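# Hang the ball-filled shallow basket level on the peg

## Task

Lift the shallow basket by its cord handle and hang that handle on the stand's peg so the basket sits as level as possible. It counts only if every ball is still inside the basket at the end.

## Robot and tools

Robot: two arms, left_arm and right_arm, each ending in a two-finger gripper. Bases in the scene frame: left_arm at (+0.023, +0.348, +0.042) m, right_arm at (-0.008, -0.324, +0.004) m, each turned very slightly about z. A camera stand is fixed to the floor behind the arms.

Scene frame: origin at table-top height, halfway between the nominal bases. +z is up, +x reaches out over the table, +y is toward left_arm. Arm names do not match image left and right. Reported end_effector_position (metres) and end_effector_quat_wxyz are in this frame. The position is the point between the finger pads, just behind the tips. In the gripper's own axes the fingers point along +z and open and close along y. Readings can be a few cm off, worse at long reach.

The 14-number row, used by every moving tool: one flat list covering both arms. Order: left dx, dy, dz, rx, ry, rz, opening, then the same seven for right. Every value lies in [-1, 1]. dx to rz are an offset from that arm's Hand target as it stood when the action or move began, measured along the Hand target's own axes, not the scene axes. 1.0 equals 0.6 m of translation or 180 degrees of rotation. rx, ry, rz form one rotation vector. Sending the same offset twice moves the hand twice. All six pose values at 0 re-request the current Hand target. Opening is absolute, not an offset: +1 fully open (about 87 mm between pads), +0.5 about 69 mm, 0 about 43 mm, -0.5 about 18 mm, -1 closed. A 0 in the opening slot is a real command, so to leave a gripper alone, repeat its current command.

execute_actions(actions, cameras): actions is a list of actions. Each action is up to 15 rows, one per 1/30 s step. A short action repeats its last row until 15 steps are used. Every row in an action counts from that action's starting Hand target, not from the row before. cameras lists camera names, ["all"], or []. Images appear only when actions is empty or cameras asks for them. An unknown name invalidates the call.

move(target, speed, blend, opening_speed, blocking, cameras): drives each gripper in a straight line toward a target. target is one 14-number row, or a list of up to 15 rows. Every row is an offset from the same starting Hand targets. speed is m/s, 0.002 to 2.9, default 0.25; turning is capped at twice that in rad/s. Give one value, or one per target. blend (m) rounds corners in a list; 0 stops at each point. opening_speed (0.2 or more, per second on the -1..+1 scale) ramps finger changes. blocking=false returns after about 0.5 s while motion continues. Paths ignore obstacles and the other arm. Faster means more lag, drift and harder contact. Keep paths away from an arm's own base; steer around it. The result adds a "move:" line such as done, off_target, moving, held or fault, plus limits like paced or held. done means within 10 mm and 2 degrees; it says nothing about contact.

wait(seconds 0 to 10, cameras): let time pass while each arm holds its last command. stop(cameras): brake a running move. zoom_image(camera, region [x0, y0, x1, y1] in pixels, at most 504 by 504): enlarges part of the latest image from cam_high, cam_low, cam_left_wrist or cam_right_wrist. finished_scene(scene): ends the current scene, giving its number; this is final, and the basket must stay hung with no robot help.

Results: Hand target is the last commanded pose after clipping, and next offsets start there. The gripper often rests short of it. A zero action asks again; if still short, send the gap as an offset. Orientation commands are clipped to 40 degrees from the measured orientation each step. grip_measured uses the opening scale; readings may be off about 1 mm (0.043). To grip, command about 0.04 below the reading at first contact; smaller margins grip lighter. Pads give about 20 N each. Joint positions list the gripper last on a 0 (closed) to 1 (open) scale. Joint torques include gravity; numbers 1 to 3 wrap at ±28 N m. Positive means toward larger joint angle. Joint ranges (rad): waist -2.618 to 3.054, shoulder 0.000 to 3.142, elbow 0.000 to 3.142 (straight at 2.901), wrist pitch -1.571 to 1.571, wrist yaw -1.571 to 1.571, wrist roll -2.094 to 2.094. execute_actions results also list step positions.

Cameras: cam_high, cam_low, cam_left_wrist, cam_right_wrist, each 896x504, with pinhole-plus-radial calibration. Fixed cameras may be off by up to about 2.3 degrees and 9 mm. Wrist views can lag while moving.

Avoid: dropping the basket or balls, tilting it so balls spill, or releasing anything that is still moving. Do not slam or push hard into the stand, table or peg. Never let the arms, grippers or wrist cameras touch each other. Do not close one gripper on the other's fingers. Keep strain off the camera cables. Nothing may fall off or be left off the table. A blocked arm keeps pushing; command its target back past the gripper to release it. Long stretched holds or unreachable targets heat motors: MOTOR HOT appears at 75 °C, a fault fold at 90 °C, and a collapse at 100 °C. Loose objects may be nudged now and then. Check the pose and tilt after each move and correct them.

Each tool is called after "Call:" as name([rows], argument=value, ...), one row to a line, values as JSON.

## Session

Call:
execute_actions(actions=[])

Call:
zoom_image(camera="cam_high", region=[390, 190, 560, 460])

Call:
zoom_image(camera="cam_low", region=[280, 130, 500, 330])

Scene clock: 0.00 s.
left_arm: end_effector_position=(+0.3515, +0.2853, +0.2308) grip_measured=+1.000 end_effector_quat_wxyz=(+0.563, -0.097, +0.818, -0.070) | right_arm: end_effector_position=(+0.3744, -0.1864, +0.2193) grip_measured=+1.000 end_effector_quat_wxyz=(+0.503, +0.062, +0.827, +0.244)
Joint positions: left_arm=[-0.318 0.948 0.665 -0.095 -0.258 -0.342 1] | right_arm=[0.267 1.26 0.933 -0.061 -0.121 0.478 1]
Joint velocities: within noise
Joint torques (N m): no reading
Heat: left arm: 23 °C; right arm: 25 °C.
Hand target: left_arm +0.3535, +0.2848, +0.2388; +0.571, -0.098, +0.812, -0.073 | right_arm +0.3748, -0.1863, +0.2239; +0.506, +0.062, +0.824, +0.245
Tool commands: left_gripper/opening=+1.0 right_gripper/opening=+1.0
camera_calibration:
cam_left_wrist: T_world_to_cam=[[0.0840941, -0.970352, 0.226594, 0.190655], [-0.935233, -0.15534, -0.318132, 0.471058], [0.343899, -0.185166, -0.920569, 0.289604], [0, 0, 0, 1]] pos_world=[0.324922, 0.311801, 0.373258]
cam_right_wrist: T_world_to_cam=[[0.145058, -0.875239, -0.461427, -0.1187], [-0.971726, -0.0382133, -0.232997, 0.427826], [0.186296, 0.482179, -0.856036, 0.351293], [0, 0, 0, 1]] pos_world=[0.367504, -0.256929, 0.34563]

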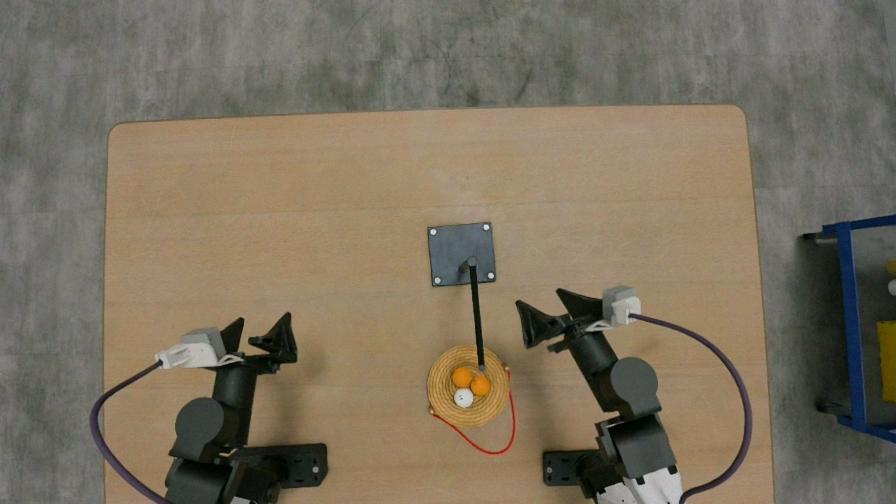

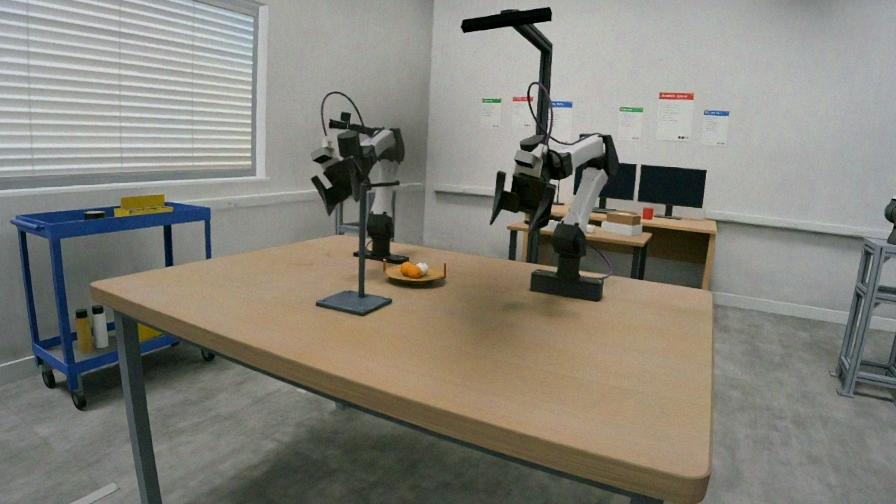

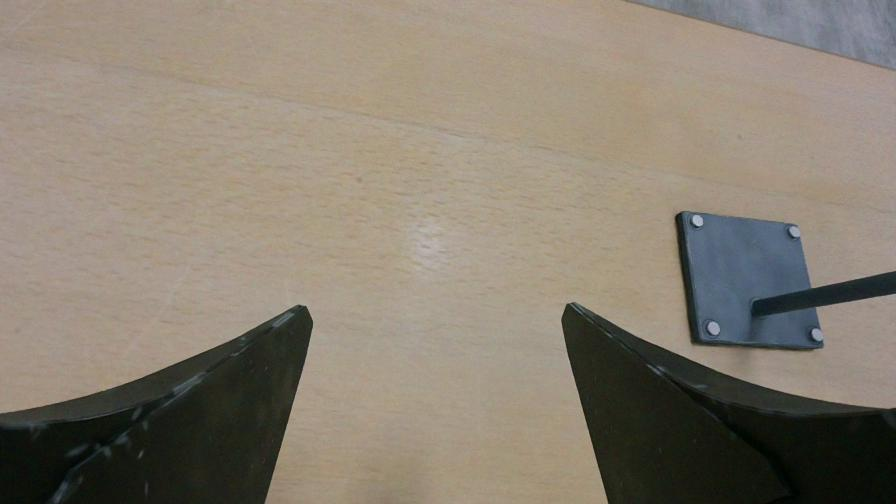

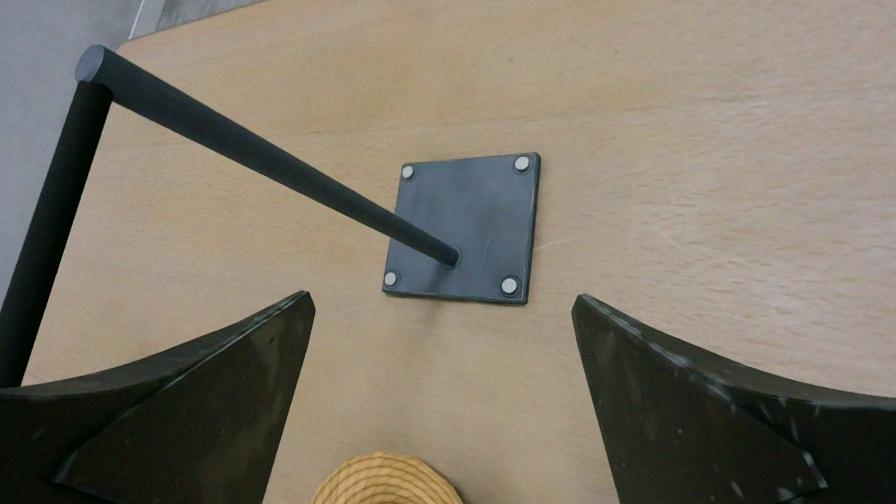

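Scaled by 1.867 from the camera's 896x504 image, which has a finer 1280x720 frame.

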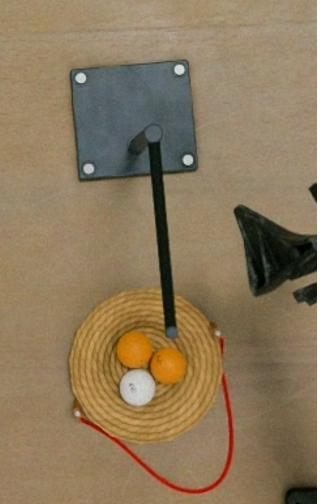

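Scaled by 2.291 from the camera's 896x504 image, which has a finer 1280x720 frame.

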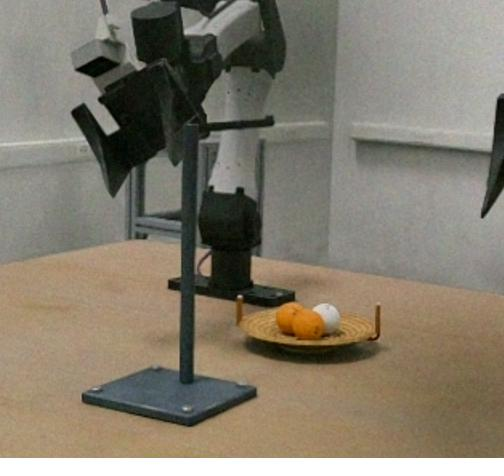

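Call:
move([
  [0,0,0,0,0,0,0.2,-0.196,-0.625,-0.501,0.3348,-0.1944,0.1523,0],
  [0.4113,-0.655,-0.473,0.139,0.3875,0.326,0.2,-0.196,-0.625,-0.501,0.3348,-0.1944,0.1523,0],
], speed=[0.4,0.25], cameras=["cam_high","cam_low","cam_left_wrist"])

Scene clock: 8.43 s.
left_arm: end_effector_position=(+0.0354, -0.1517, +0.2001) grip_measured=+0.200 end_effector_quat_wxyz=(+0.083, +0.428, +0.887, -0.153) | right_arm: end_effector_position=(+0.2267, -0.6484, +0.2448) grip_measured=+0.000 end_effector_quat_wxyz=(+0.544, +0.546, +0.629, -0.104)
Joint positions: left_arm=[-1.53 2.515 2.845 -1.551 0.009 -0.598 0.6] | right_arm=[-1.031 1.241 1.032 -0.192 -0.136 0.47 0.5]
Joint torques (N m): left_arm=[-0.16 -11.03 6.16 1.06 0.02 -0.04] | right_arm=[-0.38 -3.75 10.88 1.98 0.33 0.22]
Heat: left arm: 24 °C; right arm: 26 °C.
Hand target: left_arm +0.0349, -0.1543, +0.1994; +0.000, +0.454, +0.891, +0.000 | right_arm +0.2263, -0.6573, +0.2536; +0.551, +0.550, +0.617, -0.113
Off the commanded pose: left_arm 0.003 m, 20 deg | right_arm 0.013 m, 2 deg.
elbow stopped short (left arm): the move would have taken joint 3 (elbow) straighter than the controller allows.
move: off_target (left_arm, right_arm)
camera_calibration:
cam_left_wrist: T_world_to_cam=[[-0.780822, -0.592159, 0.199161, -0.106329], [-0.42071, 0.734043, 0.533089, 0.0442034], [-0.461866, 0.332458, -0.822284, 0.376535], [0, 0, 0, 1]] pos_world=[0.109482, -0.220593, 0.307231]
Images, in order (width x height): cam_high 896x504, cam_low 896x504, cam_left_wrist 896x504.

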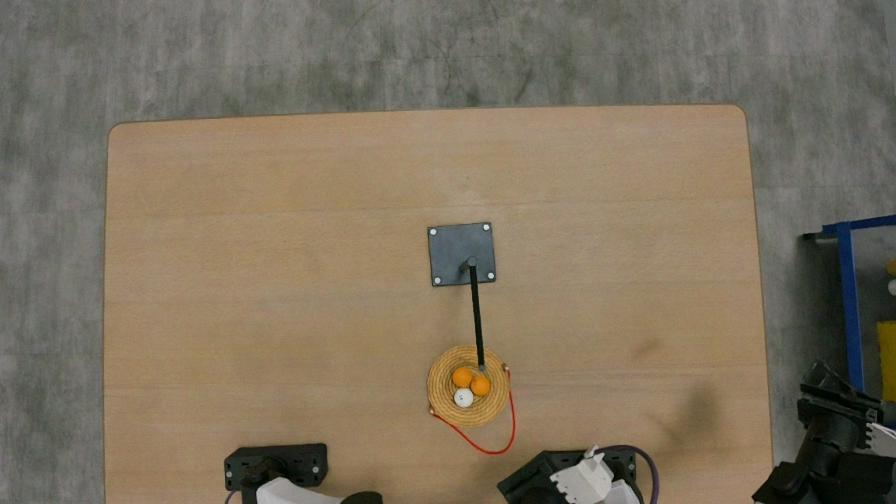

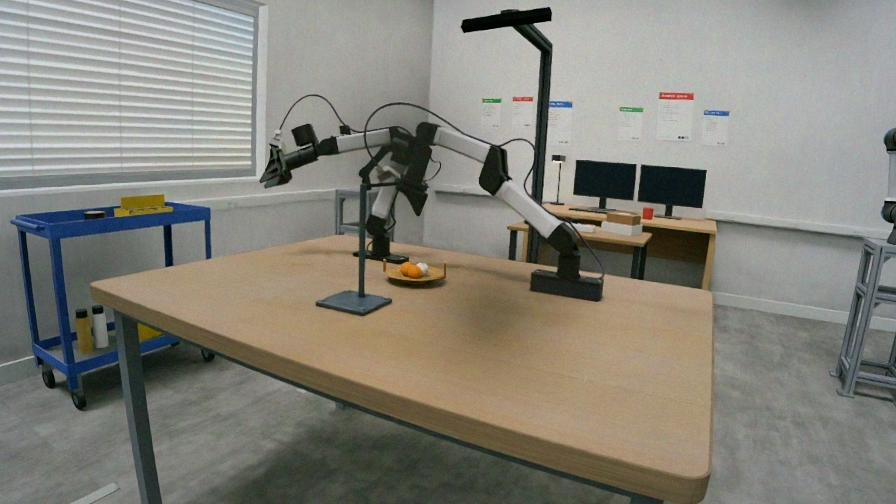

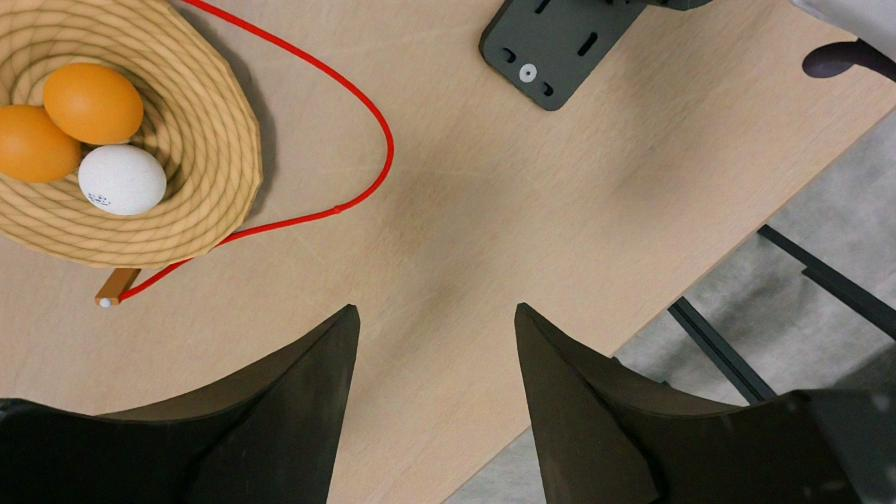

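Call:
move(target=[0,0,0.2417,0,0,0,0.2,0,0,0,0,0,0,0], speed=0.15, cameras=["cam_low","cam_left_wrist"])

Scene clock: 10.83 s.
left_arm: end_effector_position=(+0.0356, -0.1463, +0.0543) grip_measured=+0.200 end_effector_quat_wxyz=(+0.011, +0.443, +0.896, -0.028) | right_arm: end_effector_position=(+0.2267, -0.6484, +0.2448) grip_measured=+0.000 end_effector_quat_wxyz=(+0.544, +0.546, +0.629, -0.104)
Joint positions: left_arm=[-1.53 2.818 2.845 -1.536 0.009 -0.578 0.6] | right_arm=[-1.031 1.241 1.032 -0.192 -0.136 0.47 0.5]
Joint torques (N m): left_arm=[-0.68 -12.78 6.35 0.7 -0.12 -0.03] | right_arm=[-0.38 -3.74 10.89 1.97 0.33 0.22]
Heat: left arm: 24 °C; right arm: 27 °C.
Hand target: left_arm +0.0349, -0.1542, +0.0544; +0.000, +0.454, +0.891, +0.000 | right_arm +0.2263, -0.6573, +0.2536; +0.551, +0.550, +0.617, -0.113
Off the commanded pose: left_arm 0.008 m, 4 deg | right_arm 0.013 m, 2 deg.
elbow stopped short (left arm): the move would have taken joint 3 (elbow) straighter than the controller allows.
move: off_target (left_arm, right_arm)
camera_calibration:
cam_left_wrist: T_world_to_cam=[[-0.790501, -0.61125, 0.038488, -0.0676255], [-0.396491, 0.558634, 0.728507, 0.0808707], [-0.466801, 0.560626, -0.683956, 0.280991], [0, 0, 0, 1]] pos_world=[0.109773, -0.244044, 0.135873]
Images, in order (width x height): cam_low 896x504, cam_left_wrist 896x504.

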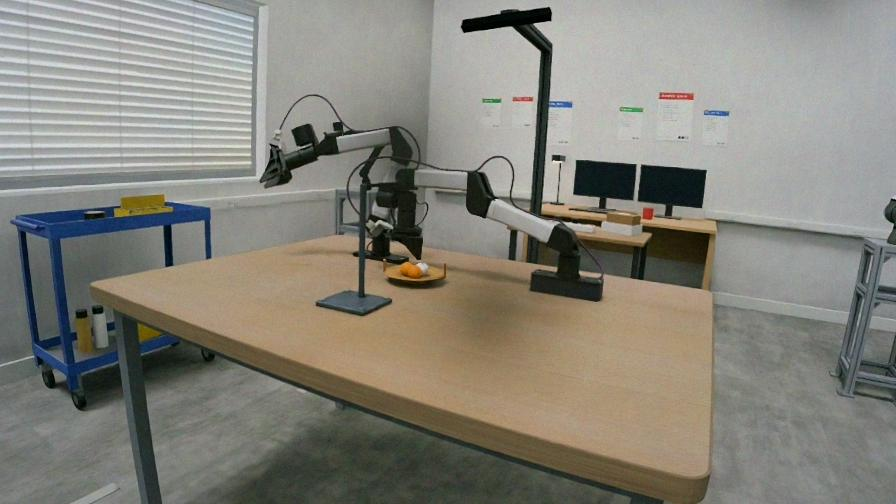

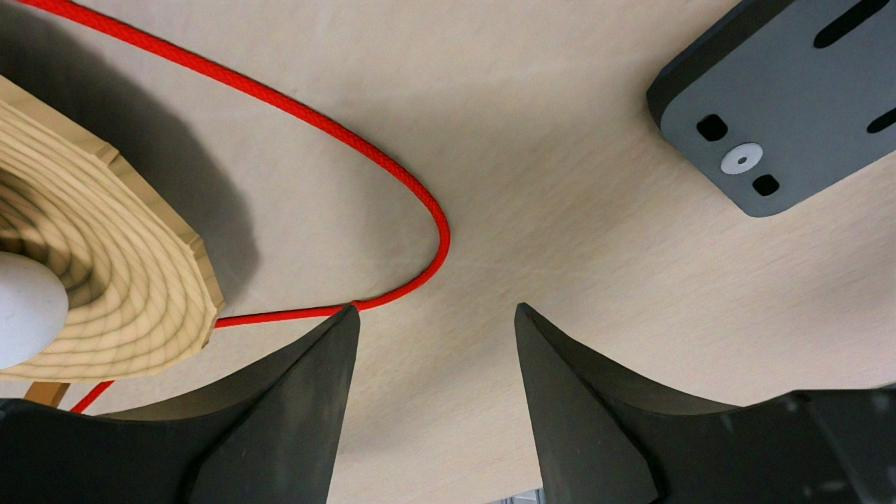

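Call:
move(target=[-0.004,-0.006,0.058,0,0,0,0,0,0,0,0,0,0,0], speed=0.08, cameras=["cam_left_wrist"])

Scene clock: 12.20 s.
left_arm: end_effector_position=(+0.0345, -0.1511, +0.0228) grip_measured=+0.000 end_effector_quat_wxyz=(+0.007, +0.444, +0.896, -0.022) | right_arm: end_effector_position=(+0.2267, -0.6484, +0.2448) grip_measured=+0.000 end_effector_quat_wxyz=(+0.544, +0.546, +0.629, -0.104)
Joint positions: left_arm=[-1.533 2.883 2.845 -1.488 0.009 -0.578 0.5] | right_arm=[-1.031 1.241 1.032 -0.192 -0.136 0.47 0.5]
Joint torques (N m): left_arm=[-0.72 -12.59 6.41 0.72 -0.11 -0.04] | right_arm=[-0.38 -3.75 10.91 1.97 0.33 0.22]
Heat: left arm: 24 °C; right arm: 27 °C.
Hand target: left_arm +0.0332, -0.1582, +0.0196; +0.000, +0.455, +0.891, +0.000 | right_arm +0.2263, -0.6573, +0.2536; +0.551, +0.550, +0.617, -0.113
Off the commanded pose: left_arm 0.008 m, 3 deg | right_arm 0.013 m, 2 deg.
elbow stopped short (left arm): the move would have taken joint 3 (elbow) straighter than the controller allows.
move: off_target (left_arm, right_arm)
camera_calibration:
cam_left_wrist: T_world_to_cam=[[-0.792349, -0.609324, 0.0301327, -0.0697767], [-0.393928, 0.548719, 0.73738, 0.104297], [-0.465837, 0.572391, -0.674806, 0.263122], [0, 0, 0, 1]] pos_world=[0.10837, -0.250355, 0.102753]
Images, in order (width x height): cam_left_wrist 896x504.

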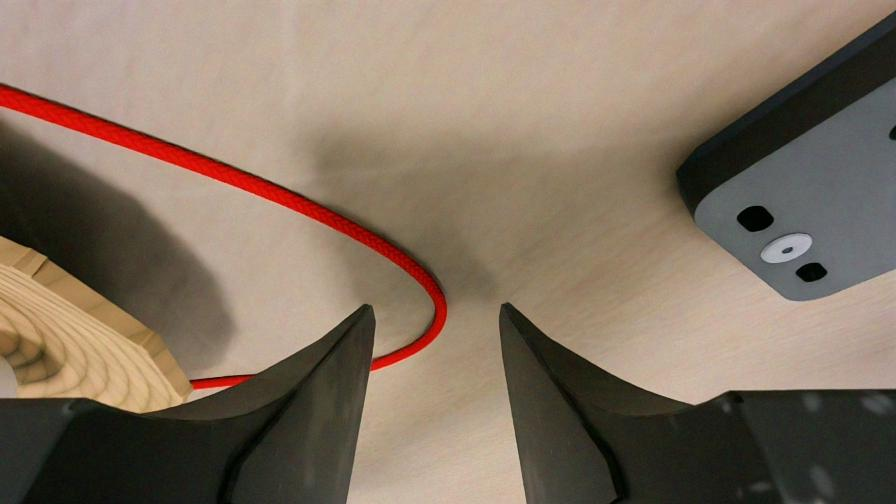

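Call:
move(target=[0,0,0.028,0,0,0,0,0,0,0,0,0,0,0], speed=0.05, cameras=["cam_left_wrist"])

Call:
zoom_image(camera="cam_left_wrist", region=[250, 180, 650, 430])

Scene clock: 13.23 s.
left_arm: end_effector_position=(+0.0346, -0.1526, +0.0188) grip_measured=+0.000 end_effector_quat_wxyz=(+0.008, +0.444, +0.896, -0.023) | right_arm: end_effector_position=(+0.2267, -0.6484, +0.2448) grip_measured=+0.000 end_effector_quat_wxyz=(+0.544, +0.546, +0.629, -0.104)
Joint positions: left_arm=[-1.533 2.894 2.852 -1.481 0.009 -0.578 0.5] | right_arm=[-1.031 1.241 1.032 -0.192 -0.136 0.47 0.5]
Joint torques (N m): left_arm=[-0.7 -10.84 6 0.81 -0.14 -0.06] | right_arm=[-0.38 -3.74 10.88 1.97 0.33 0.21]
Heat: left arm: 25 °C; right arm: 27 °C.
Hand target: left_arm +0.0333, -0.1583, +0.0028; +0.000, +0.454, +0.891, +0.000 | right_arm +0.2263, -0.6573, +0.2536; +0.551, +0.550, +0.617, -0.113
Off the commanded pose: left_arm 0.017 m, 3 deg | right_arm 0.013 m, 2 deg.
elbow stopped short (left arm): the move would have taken joint 3 (elbow) straighter than the controller allows.
move: off_target (left_arm, right_arm)
camera_calibration:
cam_left_wrist: T_world_to_cam=[[-0.792611, -0.608918, 0.0314193, -0.0703746], [-0.393788, 0.550563, 0.736078, 0.108352], [-0.465509, 0.571051, -0.676167, 0.261179], [0, 0, 0, 1]] pos_world=[0.108469, -0.251653, 0.0990558]
Images, in order (width x height): cam_left_wrist 896x504.

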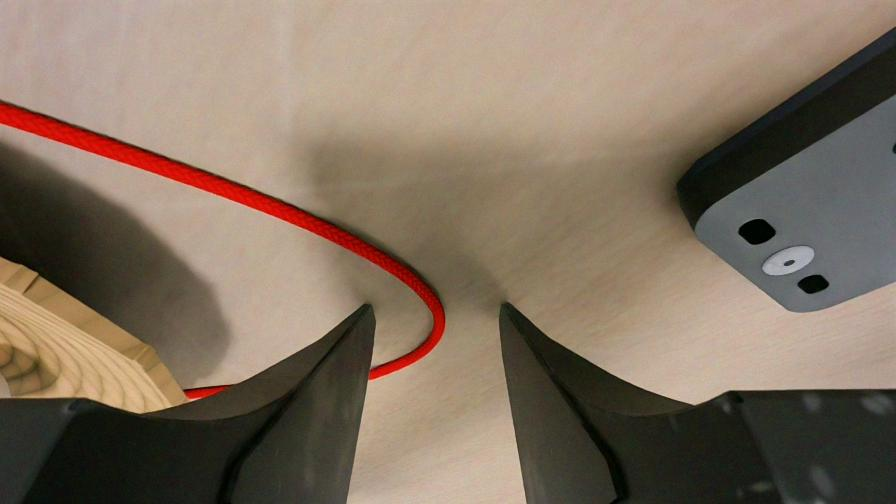

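Scaled by 1.260 from the camera's 896x504 image, which has a finer 1280x720 frame.

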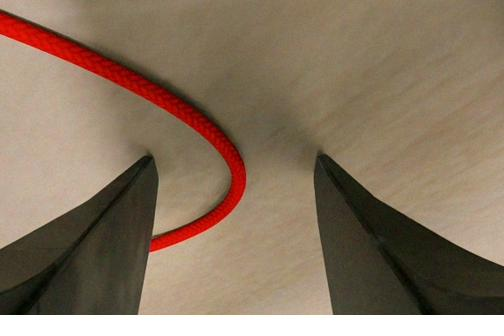

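Call:
move(target=[0,0,-0.014,0,0,0,-1,0,0,0,0,0,0,0], speed=0.05, opening_speed=0.6, cameras=["cam_left_wrist"])

Call:
zoom_image(camera="cam_left_wrist", region=[250, 180, 650, 430])

Scene clock: 15.30 s.
left_arm: end_effector_position=(+0.0359, -0.1518, +0.0187) grip_measured=-0.902 end_effector_quat_wxyz=(+0.010, +0.445, +0.895, -0.020) | right_arm: end_effector_position=(+0.2267, -0.6484, +0.2448) grip_measured=+0.000 end_effector_quat_wxyz=(+0.544, +0.546, +0.629, -0.104)
Joint positions: left_arm=[-1.533 2.894 2.852 -1.484 0.003 -0.575 0.049] | right_arm=[-1.031 1.241 1.032 -0.192 -0.136 0.47 0.5]
Joint torques (N m): left_arm=[-0.79 -12.05 5.96 0.75 -0.06 -0.04] | right_arm=[-0.36 -3.75 10.89 1.98 0.34 0.21]
Heat: left arm: 26 °C; right arm: 27 °C.
Hand target: left_arm +0.0333, -0.1582, +0.0112; +0.000, +0.454, +0.891, +0.000 | right_arm +0.2263, -0.6573, +0.2536; +0.551, +0.550, +0.617, -0.113
Off the commanded pose: left_arm 0.010 m, 3 deg | right_arm 0.013 m, 2 deg.
elbow stopped short (left arm): the move would have taken joint 3 (elbow) straighter than the controller allows.
move: off_target (left_arm, right_arm)
camera_calibration:
cam_left_wrist: T_world_to_cam=[[-0.794435, -0.606871, 0.0241197, -0.0684489], [-0.397305, 0.549317, 0.735119, 0.108436], [-0.459371, 0.574421, -0.677509, 0.261569], [0, 0, 0, 1]] pos_world=[0.108861, -0.251356, 0.0991527]
Images, in order (width x height): cam_left_wrist 896x504.

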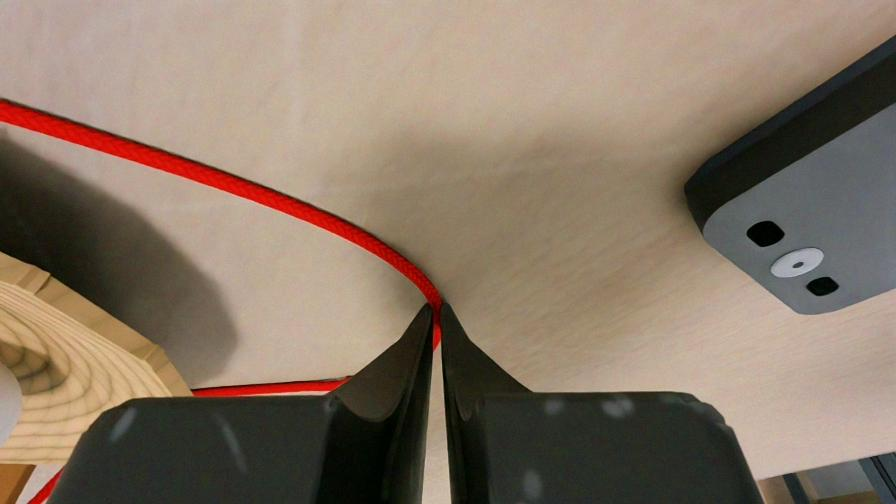

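Scaled by 1.260 from the camera's 896x504 image, which has a finer 1280x720 frame.

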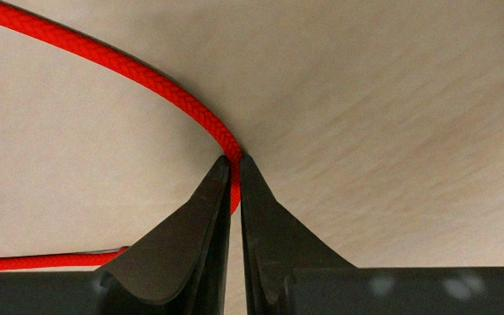

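Call:
move([
  [0,0,-0.08,0,0,0,-1,0,0,0,0,0,0,0],
  [-0.0345,0.2607,-0.27,0,0,0,-1,0,0,0,0,0,0,0],
  [-0.0345,0.2607,-0.373,0,0,0,-1,0,0,0,0,0,0,0],
], speed=[0.12,0.12,0.06], blend=[0.02,0.02,0], cameras=["cam_high","cam_low","cam_left_wrist"])

Call:
zoom_image(camera="cam_low", region=[340, 160, 480, 300])

Scene clock: 22.87 s.
left_arm: end_effector_position=(+0.1710, -0.0847, +0.2062) grip_measured=-0.902 end_effector_quat_wxyz=(+0.094, +0.442, +0.887, -0.090) | right_arm: end_effector_position=(+0.2267, -0.6484, +0.2448) grip_measured=+0.000 end_effector_quat_wxyz=(+0.544, +0.546, +0.629, -0.104)
Joint positions: left_arm=[-1.249 2.364 2.608 -1.553 0.003 -0.289 0.049] | right_arm=[-1.031 1.241 1.032 -0.192 -0.136 0.47 0.5]
Joint torques (N m): left_arm=[0.28 -15.58 6.27 0.9 0.06 -0.02] | right_arm=[-0.36 -3.74 10.88 1.98 0.33 0.22]
Heat: left arm: 31 °C; right arm: 28 °C.
Hand target: left_arm +0.1720, -0.0834, +0.2351; +0.000, +0.454, +0.891, +0.000 | right_arm +0.2263, -0.6573, +0.2536; +0.551, +0.550, +0.617, -0.113
Off the commanded pose: left_arm 0.029 m, 15 deg | right_arm 0.013 m, 2 deg.
elbow stopped short (left arm): the move would have taken joint 3 (elbow) straighter than the controller allows.
joint sent to its limit (left arm) — joint 4 (wrist pitch), lower limit. The joint targets are off in orientation, not in position.
move: off_target (left_arm, right_arm)
camera_calibration:
cam_left_wrist: T_world_to_cam=[[-0.79849, -0.597354, 0.0747168, 0.0662136], [-0.455674, 0.68083, 0.573438, 0.0419969], [-0.393415, 0.423838, -0.815834, 0.416568], [0, 0, 0, 1]] pos_world=[0.235892, -0.165597, 0.310821]
Images, in order (width x height): cam_high 896x504, cam_low 896x504, cam_left_wrist 896x504.

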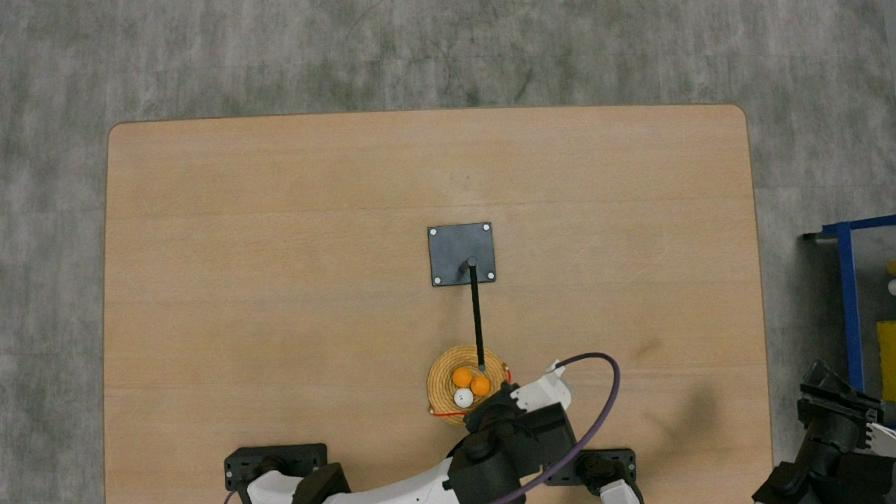

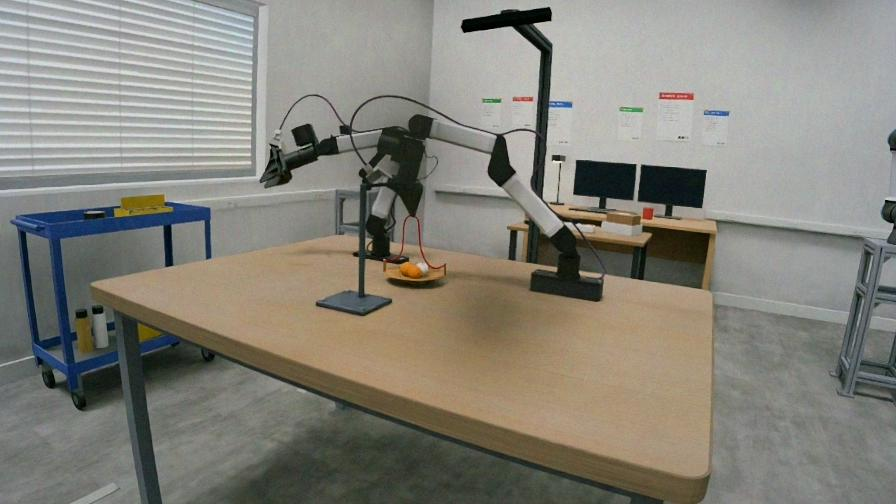

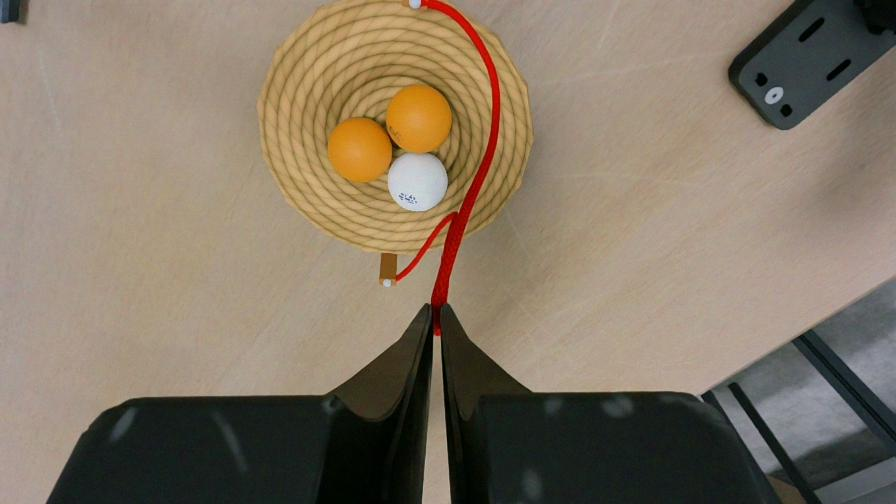

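Scaled by 3.600 from the camera's 896x504 image, which has a finer 1280x720 frame.

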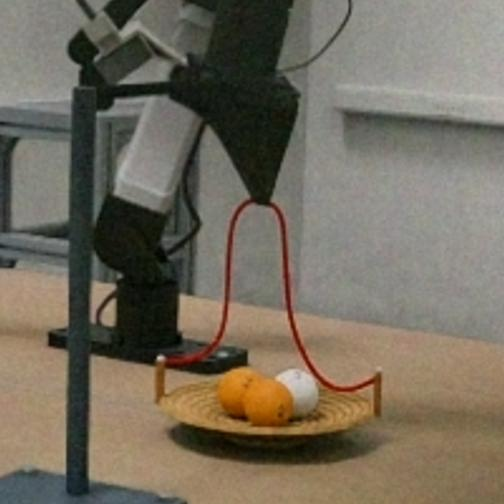

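Call:
move(target=[-0.008,0.008,-0.055,0,0,0,-1,0,0,0,0,0,0,0], speed=0.05, cameras=["cam_low","cam_left_wrist"])

Call:
zoom_image(camera="cam_low", region=[340, 160, 480, 300])

Scene clock: 26.70 s.
left_arm: end_effector_position=(+0.1764, -0.0887, +0.2371) grip_measured=-0.902 end_effector_quat_wxyz=(+0.129, +0.438, +0.881, -0.123) | right_arm: end_effector_position=(+0.2267, -0.6484, +0.2448) grip_measured=+0.000 end_effector_quat_wxyz=(+0.544, +0.546, +0.629, -0.104)
Joint positions: left_arm=[-1.24 2.332 2.673 -1.554 0.007 -0.284 0.049] | right_arm=[-1.031 1.241 1.032 -0.192 -0.136 0.47 0.5]
Joint torques (N m): left_arm=[0.66 -15.39 6.37 1.07 0.05 0.02] | right_arm=[-0.36 -3.75 10.88 1.97 0.33 0.22]
Heat: left arm: 34 °C; right arm: 29 °C.
Hand target: left_arm +0.1788, -0.0844, +0.2681; +0.000, +0.454, +0.891, +0.000 | right_arm +0.2263, -0.6573, +0.2536; +0.551, +0.550, +0.617, -0.113
Off the commanded pose: left_arm 0.031 m, 21 deg | right_arm 0.013 m, 2 deg.
joint sent to its limit (left arm) — joint 4 (wrist pitch), lower limit. The joint targets are off in orientation, not in position.
move: off_target (left_arm, right_arm)
camera_calibration:
cam_left_wrist: T_world_to_cam=[[-0.799493, -0.591662, 0.103664, 0.0597166], [-0.47494, 0.728315, 0.493953, 0.0558488], [-0.367753, 0.345678, -0.863287, 0.445398], [0, 0, 0, 1]] pos_world=[0.238064, -0.159308, 0.350729]
Images, in order (width x height): cam_low 896x504, cam_left_wrist 896x504.

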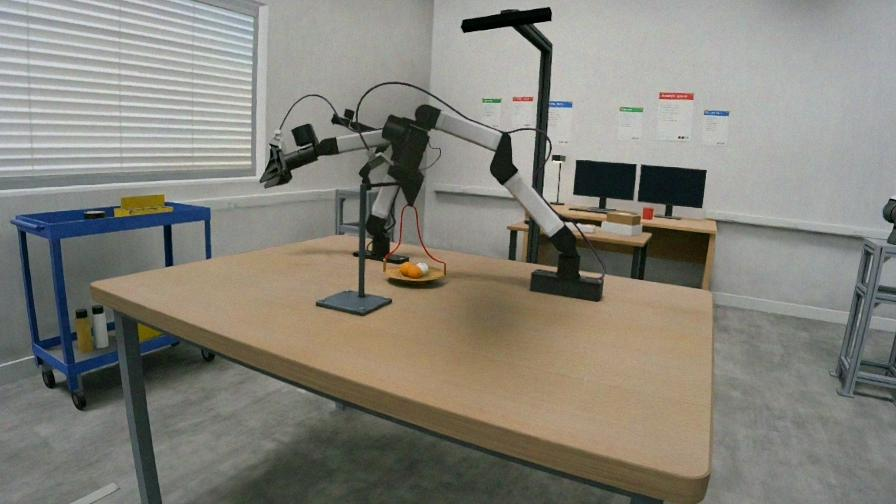

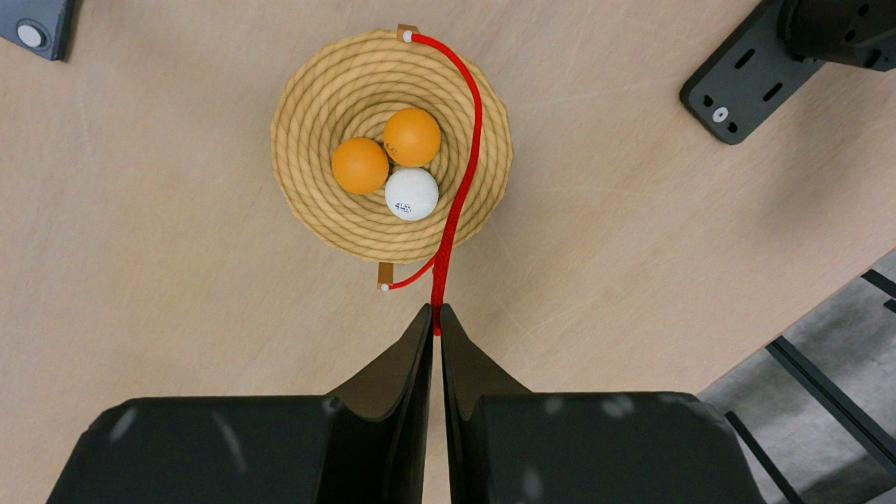

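Scaled by 3.600 from the camera's 896x504 image, which has a finer 1280x720 frame.

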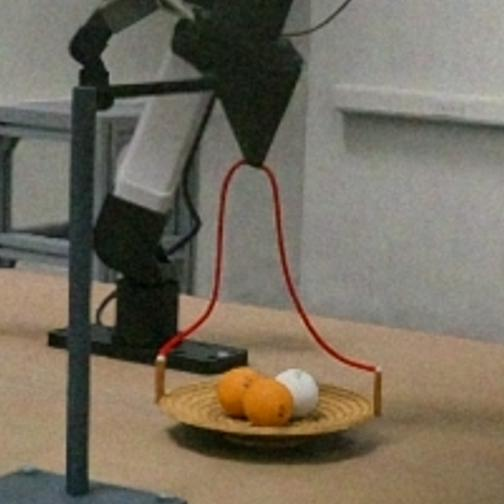

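Call:
move(target=[0.011,0.008,-0.075,0,0,0,-1,0,0,0,0,0,0,0], speed=0.04, cameras=["cam_low","cam_left_wrist"])

Call:
zoom_image(camera="cam_low", region=[340, 160, 480, 300])

Scene clock: 32.63 s.
left_arm: end_effector_position=(+0.1788, -0.0828, +0.2823) grip_measured=-0.902 end_effector_quat_wxyz=(+0.170, +0.428, +0.872, -0.163) | right_arm: end_effector_position=(+0.2267, -0.6484, +0.2448) grip_measured=+0.000 end_effector_quat_wxyz=(+0.544, +0.546, +0.629, -0.104)
Joint positions: left_arm=[-1.229 2.253 2.712 -1.555 0.011 -0.284 0.049] | right_arm=[-1.031 1.241 1.032 -0.192 -0.136 0.47 0.5]
Joint torques (N m): left_arm=[0.5 -14.63 6.13 1.28 0.08 0.01] | right_arm=[-0.38 -3.74 10.88 1.98 0.33 0.22]
Heat: left arm: 37 °C; right arm: 30 °C.
Hand target: left_arm +0.1788, -0.0762, +0.3131; +0.000, +0.454, +0.891, +0.000 | right_arm +0.2263, -0.6573, +0.2536; +0.551, +0.550, +0.617, -0.113
Off the commanded pose: left_arm 0.031 m, 27 deg | right_arm 0.013 m, 2 deg.
joint sent to its limit (left arm) — joint 4 (wrist pitch), lower limit. The joint targets are off in orientation, not in position.
move: off_target (left_arm, right_arm)
camera_calibration:
cam_left_wrist: T_world_to_cam=[[-0.798925, -0.585435, 0.137788, 0.0511231], [-0.498831, 0.772995, 0.391977, 0.0670575], [-0.335986, 0.244427, -0.909598, 0.482275], [0, 0, 0, 1]] pos_world=[0.236332, -0.139787, 0.405347]
Images, in order (width x height): cam_low 896x504, cam_left_wrist 896x504.

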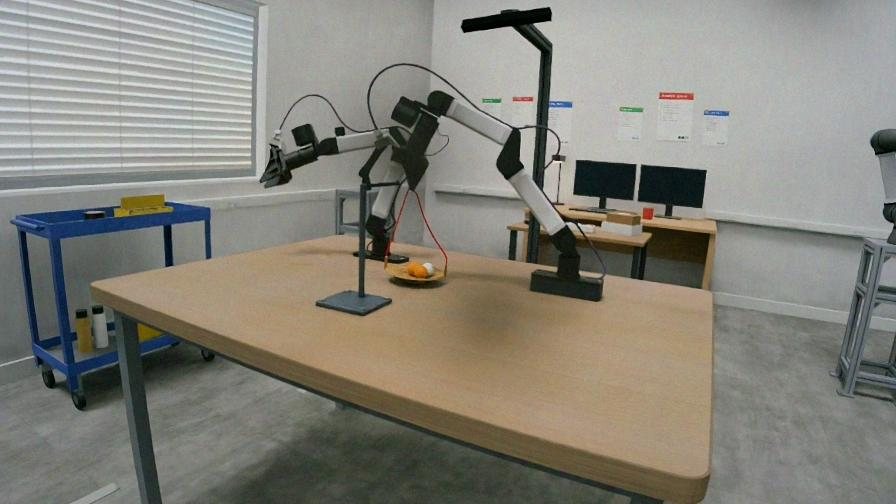

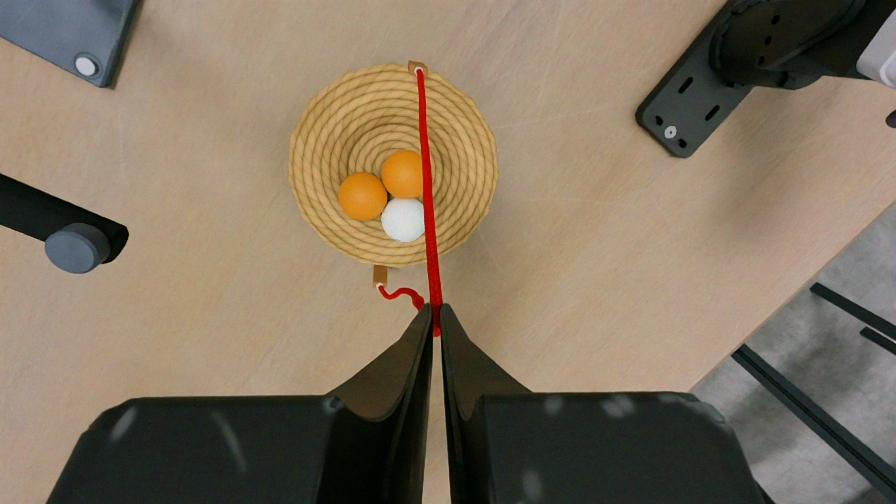

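Scaled by 3.600 from the camera's 896x504 image, which has a finer 1280x720 frame.

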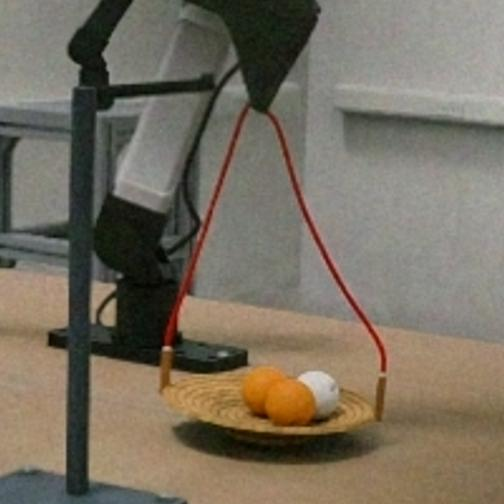

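Call:
move([
  [0,0,-0.05,0,0,0,-1,0,0,0,0,0,0,0],
  [-0.006,0.008,-0.103,0,0,0,-1,0,0,0,0,0,0,0],
], speed=0.04, blend=[0.005,0], cameras=["cam_low","cam_left_wrist"])

Call:
zoom_image(camera="cam_low", region=[340, 140, 480, 280])

Scene clock: 41.27 s.
left_arm: end_effector_position=(+0.1833, -0.0779, +0.3384) grip_measured=-0.902 end_effector_quat_wxyz=(+0.230, +0.413, +0.854, -0.217) | right_arm: end_effector_position=(+0.2267, -0.6484, +0.2448) grip_measured=+0.000 end_effector_quat_wxyz=(+0.544, +0.546, +0.629, -0.104)
Joint positions: left_arm=[-1.213 2.205 2.842 -1.565 0.018 -0.284 0.049] | right_arm=[-1.031 1.241 1.032 -0.192 -0.136 0.47 0.5]
Joint torques (N m): left_arm=[0.55 -13.91 5.86 1.91 0.08 -0.06] | right_arm=[-0.36 -3.75 10.88 1.97 0.34 0.22]
Heat: left arm: 42 °C; right arm: 31 °C.
Hand target: left_arm +0.1848, -0.0764, +0.3748; +0.000, +0.454, +0.891, +0.000 | right_arm +0.2263, -0.6573, +0.2536; +0.551, +0.550, +0.617, -0.113
Off the commanded pose: left_arm 0.036 m, 37 deg | right_arm 0.013 m, 2 deg.
elbow stopped short (left arm): the move would have taken joint 3 (elbow) straighter than the controller allows.
joint read past its limit (left arm) — joint 4 (wrist pitch), lower limit.
move: off_target (left_arm, right_arm)
camera_calibration:
cam_left_wrist: T_world_to_cam=[[-0.801241, -0.569811, 0.182561, 0.0363459], [-0.526811, 0.81648, 0.236287, 0.104808], [-0.283696, 0.0931478, -0.954379, 0.527451], [0, 0, 0, 1]] pos_world=[0.233971, -0.113994, 0.471988]
Images, in order (width x height): cam_low 896x504, cam_left_wrist 896x504.

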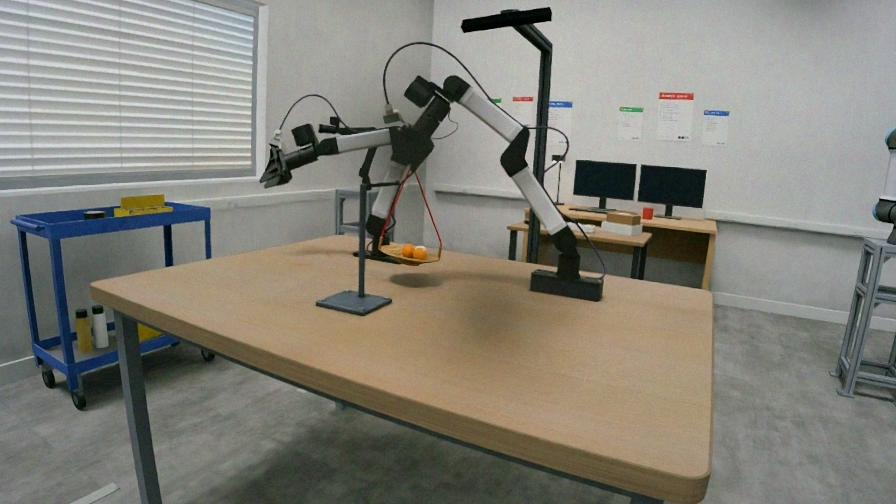

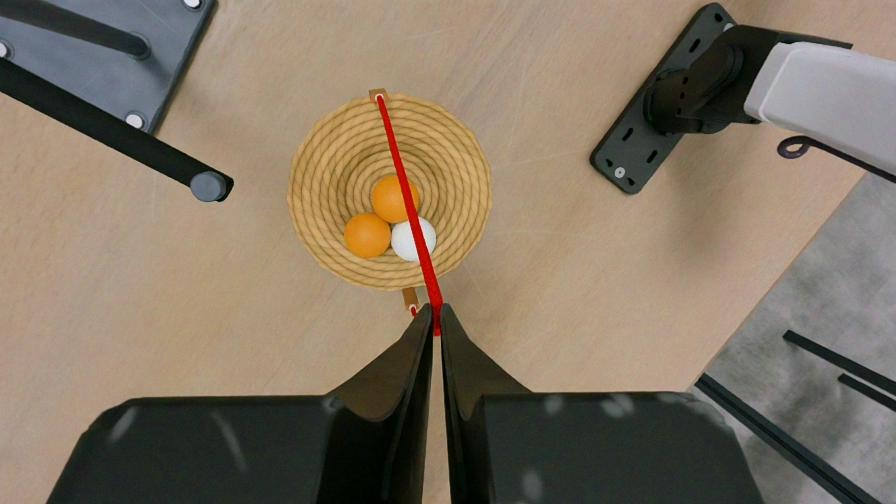

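Scaled by 3.600 from the camera's 896x504 image, which has a finer 1280x720 frame.

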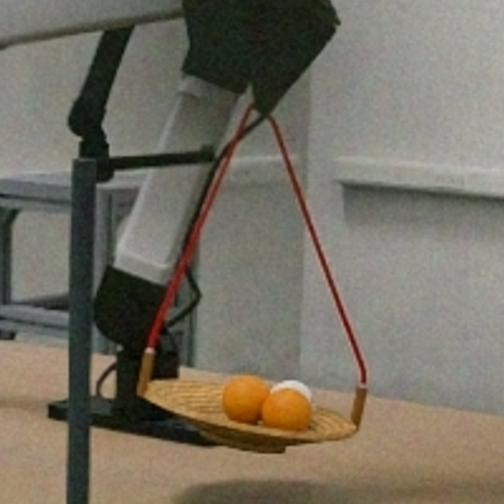

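Call:
move(target=[-0.0075,0.005,0.033,0.079,-0.2703,0.1694,-1,0,0,0,0,0,0,0], speed=0.09, cameras=["cam_high","cam_low","cam_left_wrist"])

Call:
zoom_image(camera="cam_low", region=[340, 140, 480, 280])

Scene clock: 45.77 s.
left_arm: end_effector_position=(+0.1889, -0.0796, +0.3254) grip_measured=-0.902 end_effector_quat_wxyz=(+0.268, +0.625, +0.681, -0.271) | right_arm: end_effector_position=(+0.2267, -0.6484, +0.2448) grip_measured=+0.000 end_effector_quat_wxyz=(+0.544, +0.546, +0.629, -0.104)
Joint positions: left_arm=[-1.147 1.903 2.202 -1.135 0.293 0.26 0.049] | right_arm=[-1.031 1.241 1.032 -0.192 -0.136 0.47 0.5]
Joint torques (N m): left_arm=[0.58 -12.94 5.04 2.04 0.28 0.01] | right_arm=[-0.38 -3.75 10.89 1.98 0.33 0.22]
Heat: left arm: 42 °C; right arm: 31 °C.
Hand target: left_arm +0.1899, -0.0782, +0.3550; +0.308, +0.622, +0.659, -0.290 | right_arm +0.2263, -0.6573, +0.2536; +0.551, +0.550, +0.617, -0.113
Off the commanded pose: left_arm 0.030 m, 6 deg | right_arm 0.013 m, 2 deg.
move: off_target (left_arm, right_arm)
camera_calibration:
cam_left_wrist: T_world_to_cam=[[-0.996372, -0.0767903, 0.0366815, 0.165808], [-0.0735987, 0.993943, 0.0816081, 0.0910471], [-0.0427261, 0.0786124, -0.995989, 0.483641], [0, 0, 0, 1]] pos_world=[0.192572, -0.115783, 0.468189]
Images, in order (width x height): cam_high 896x504, cam_low 896x504, cam_left_wrist 896x504.

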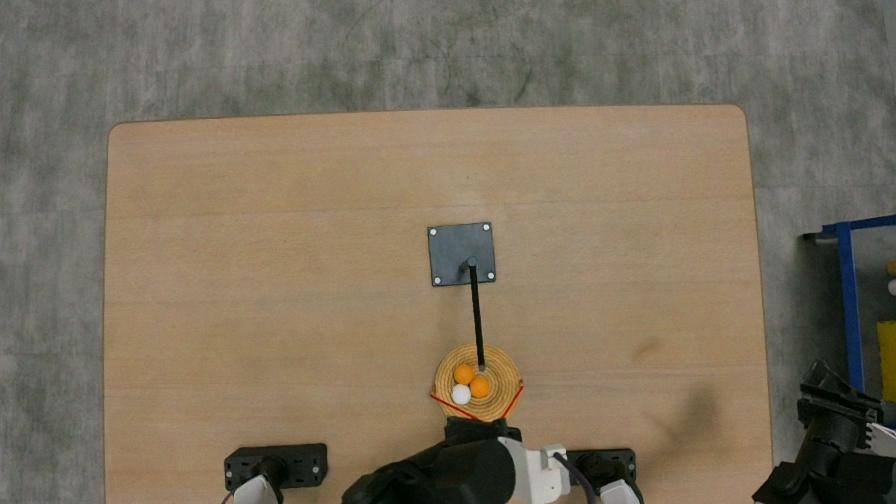

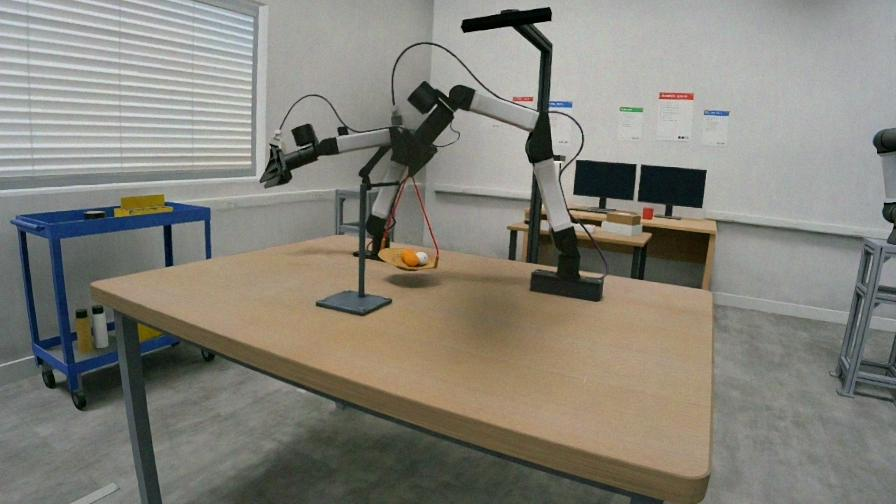

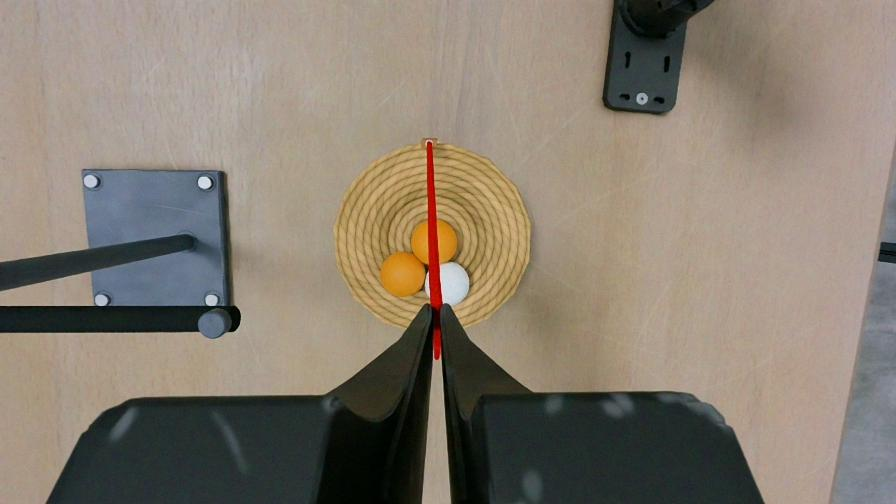

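Scaled by 3.600 from the camera's 896x504 image, which has a finer 1280x720 frame.

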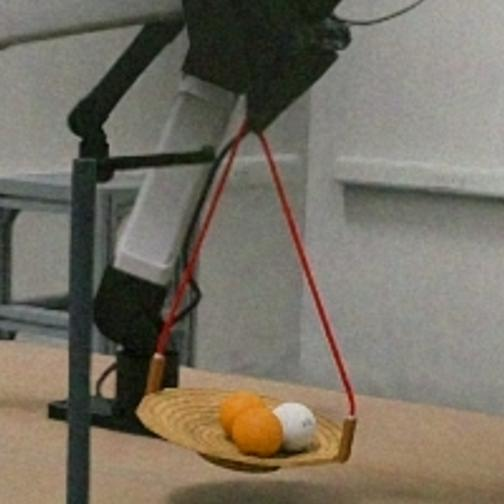

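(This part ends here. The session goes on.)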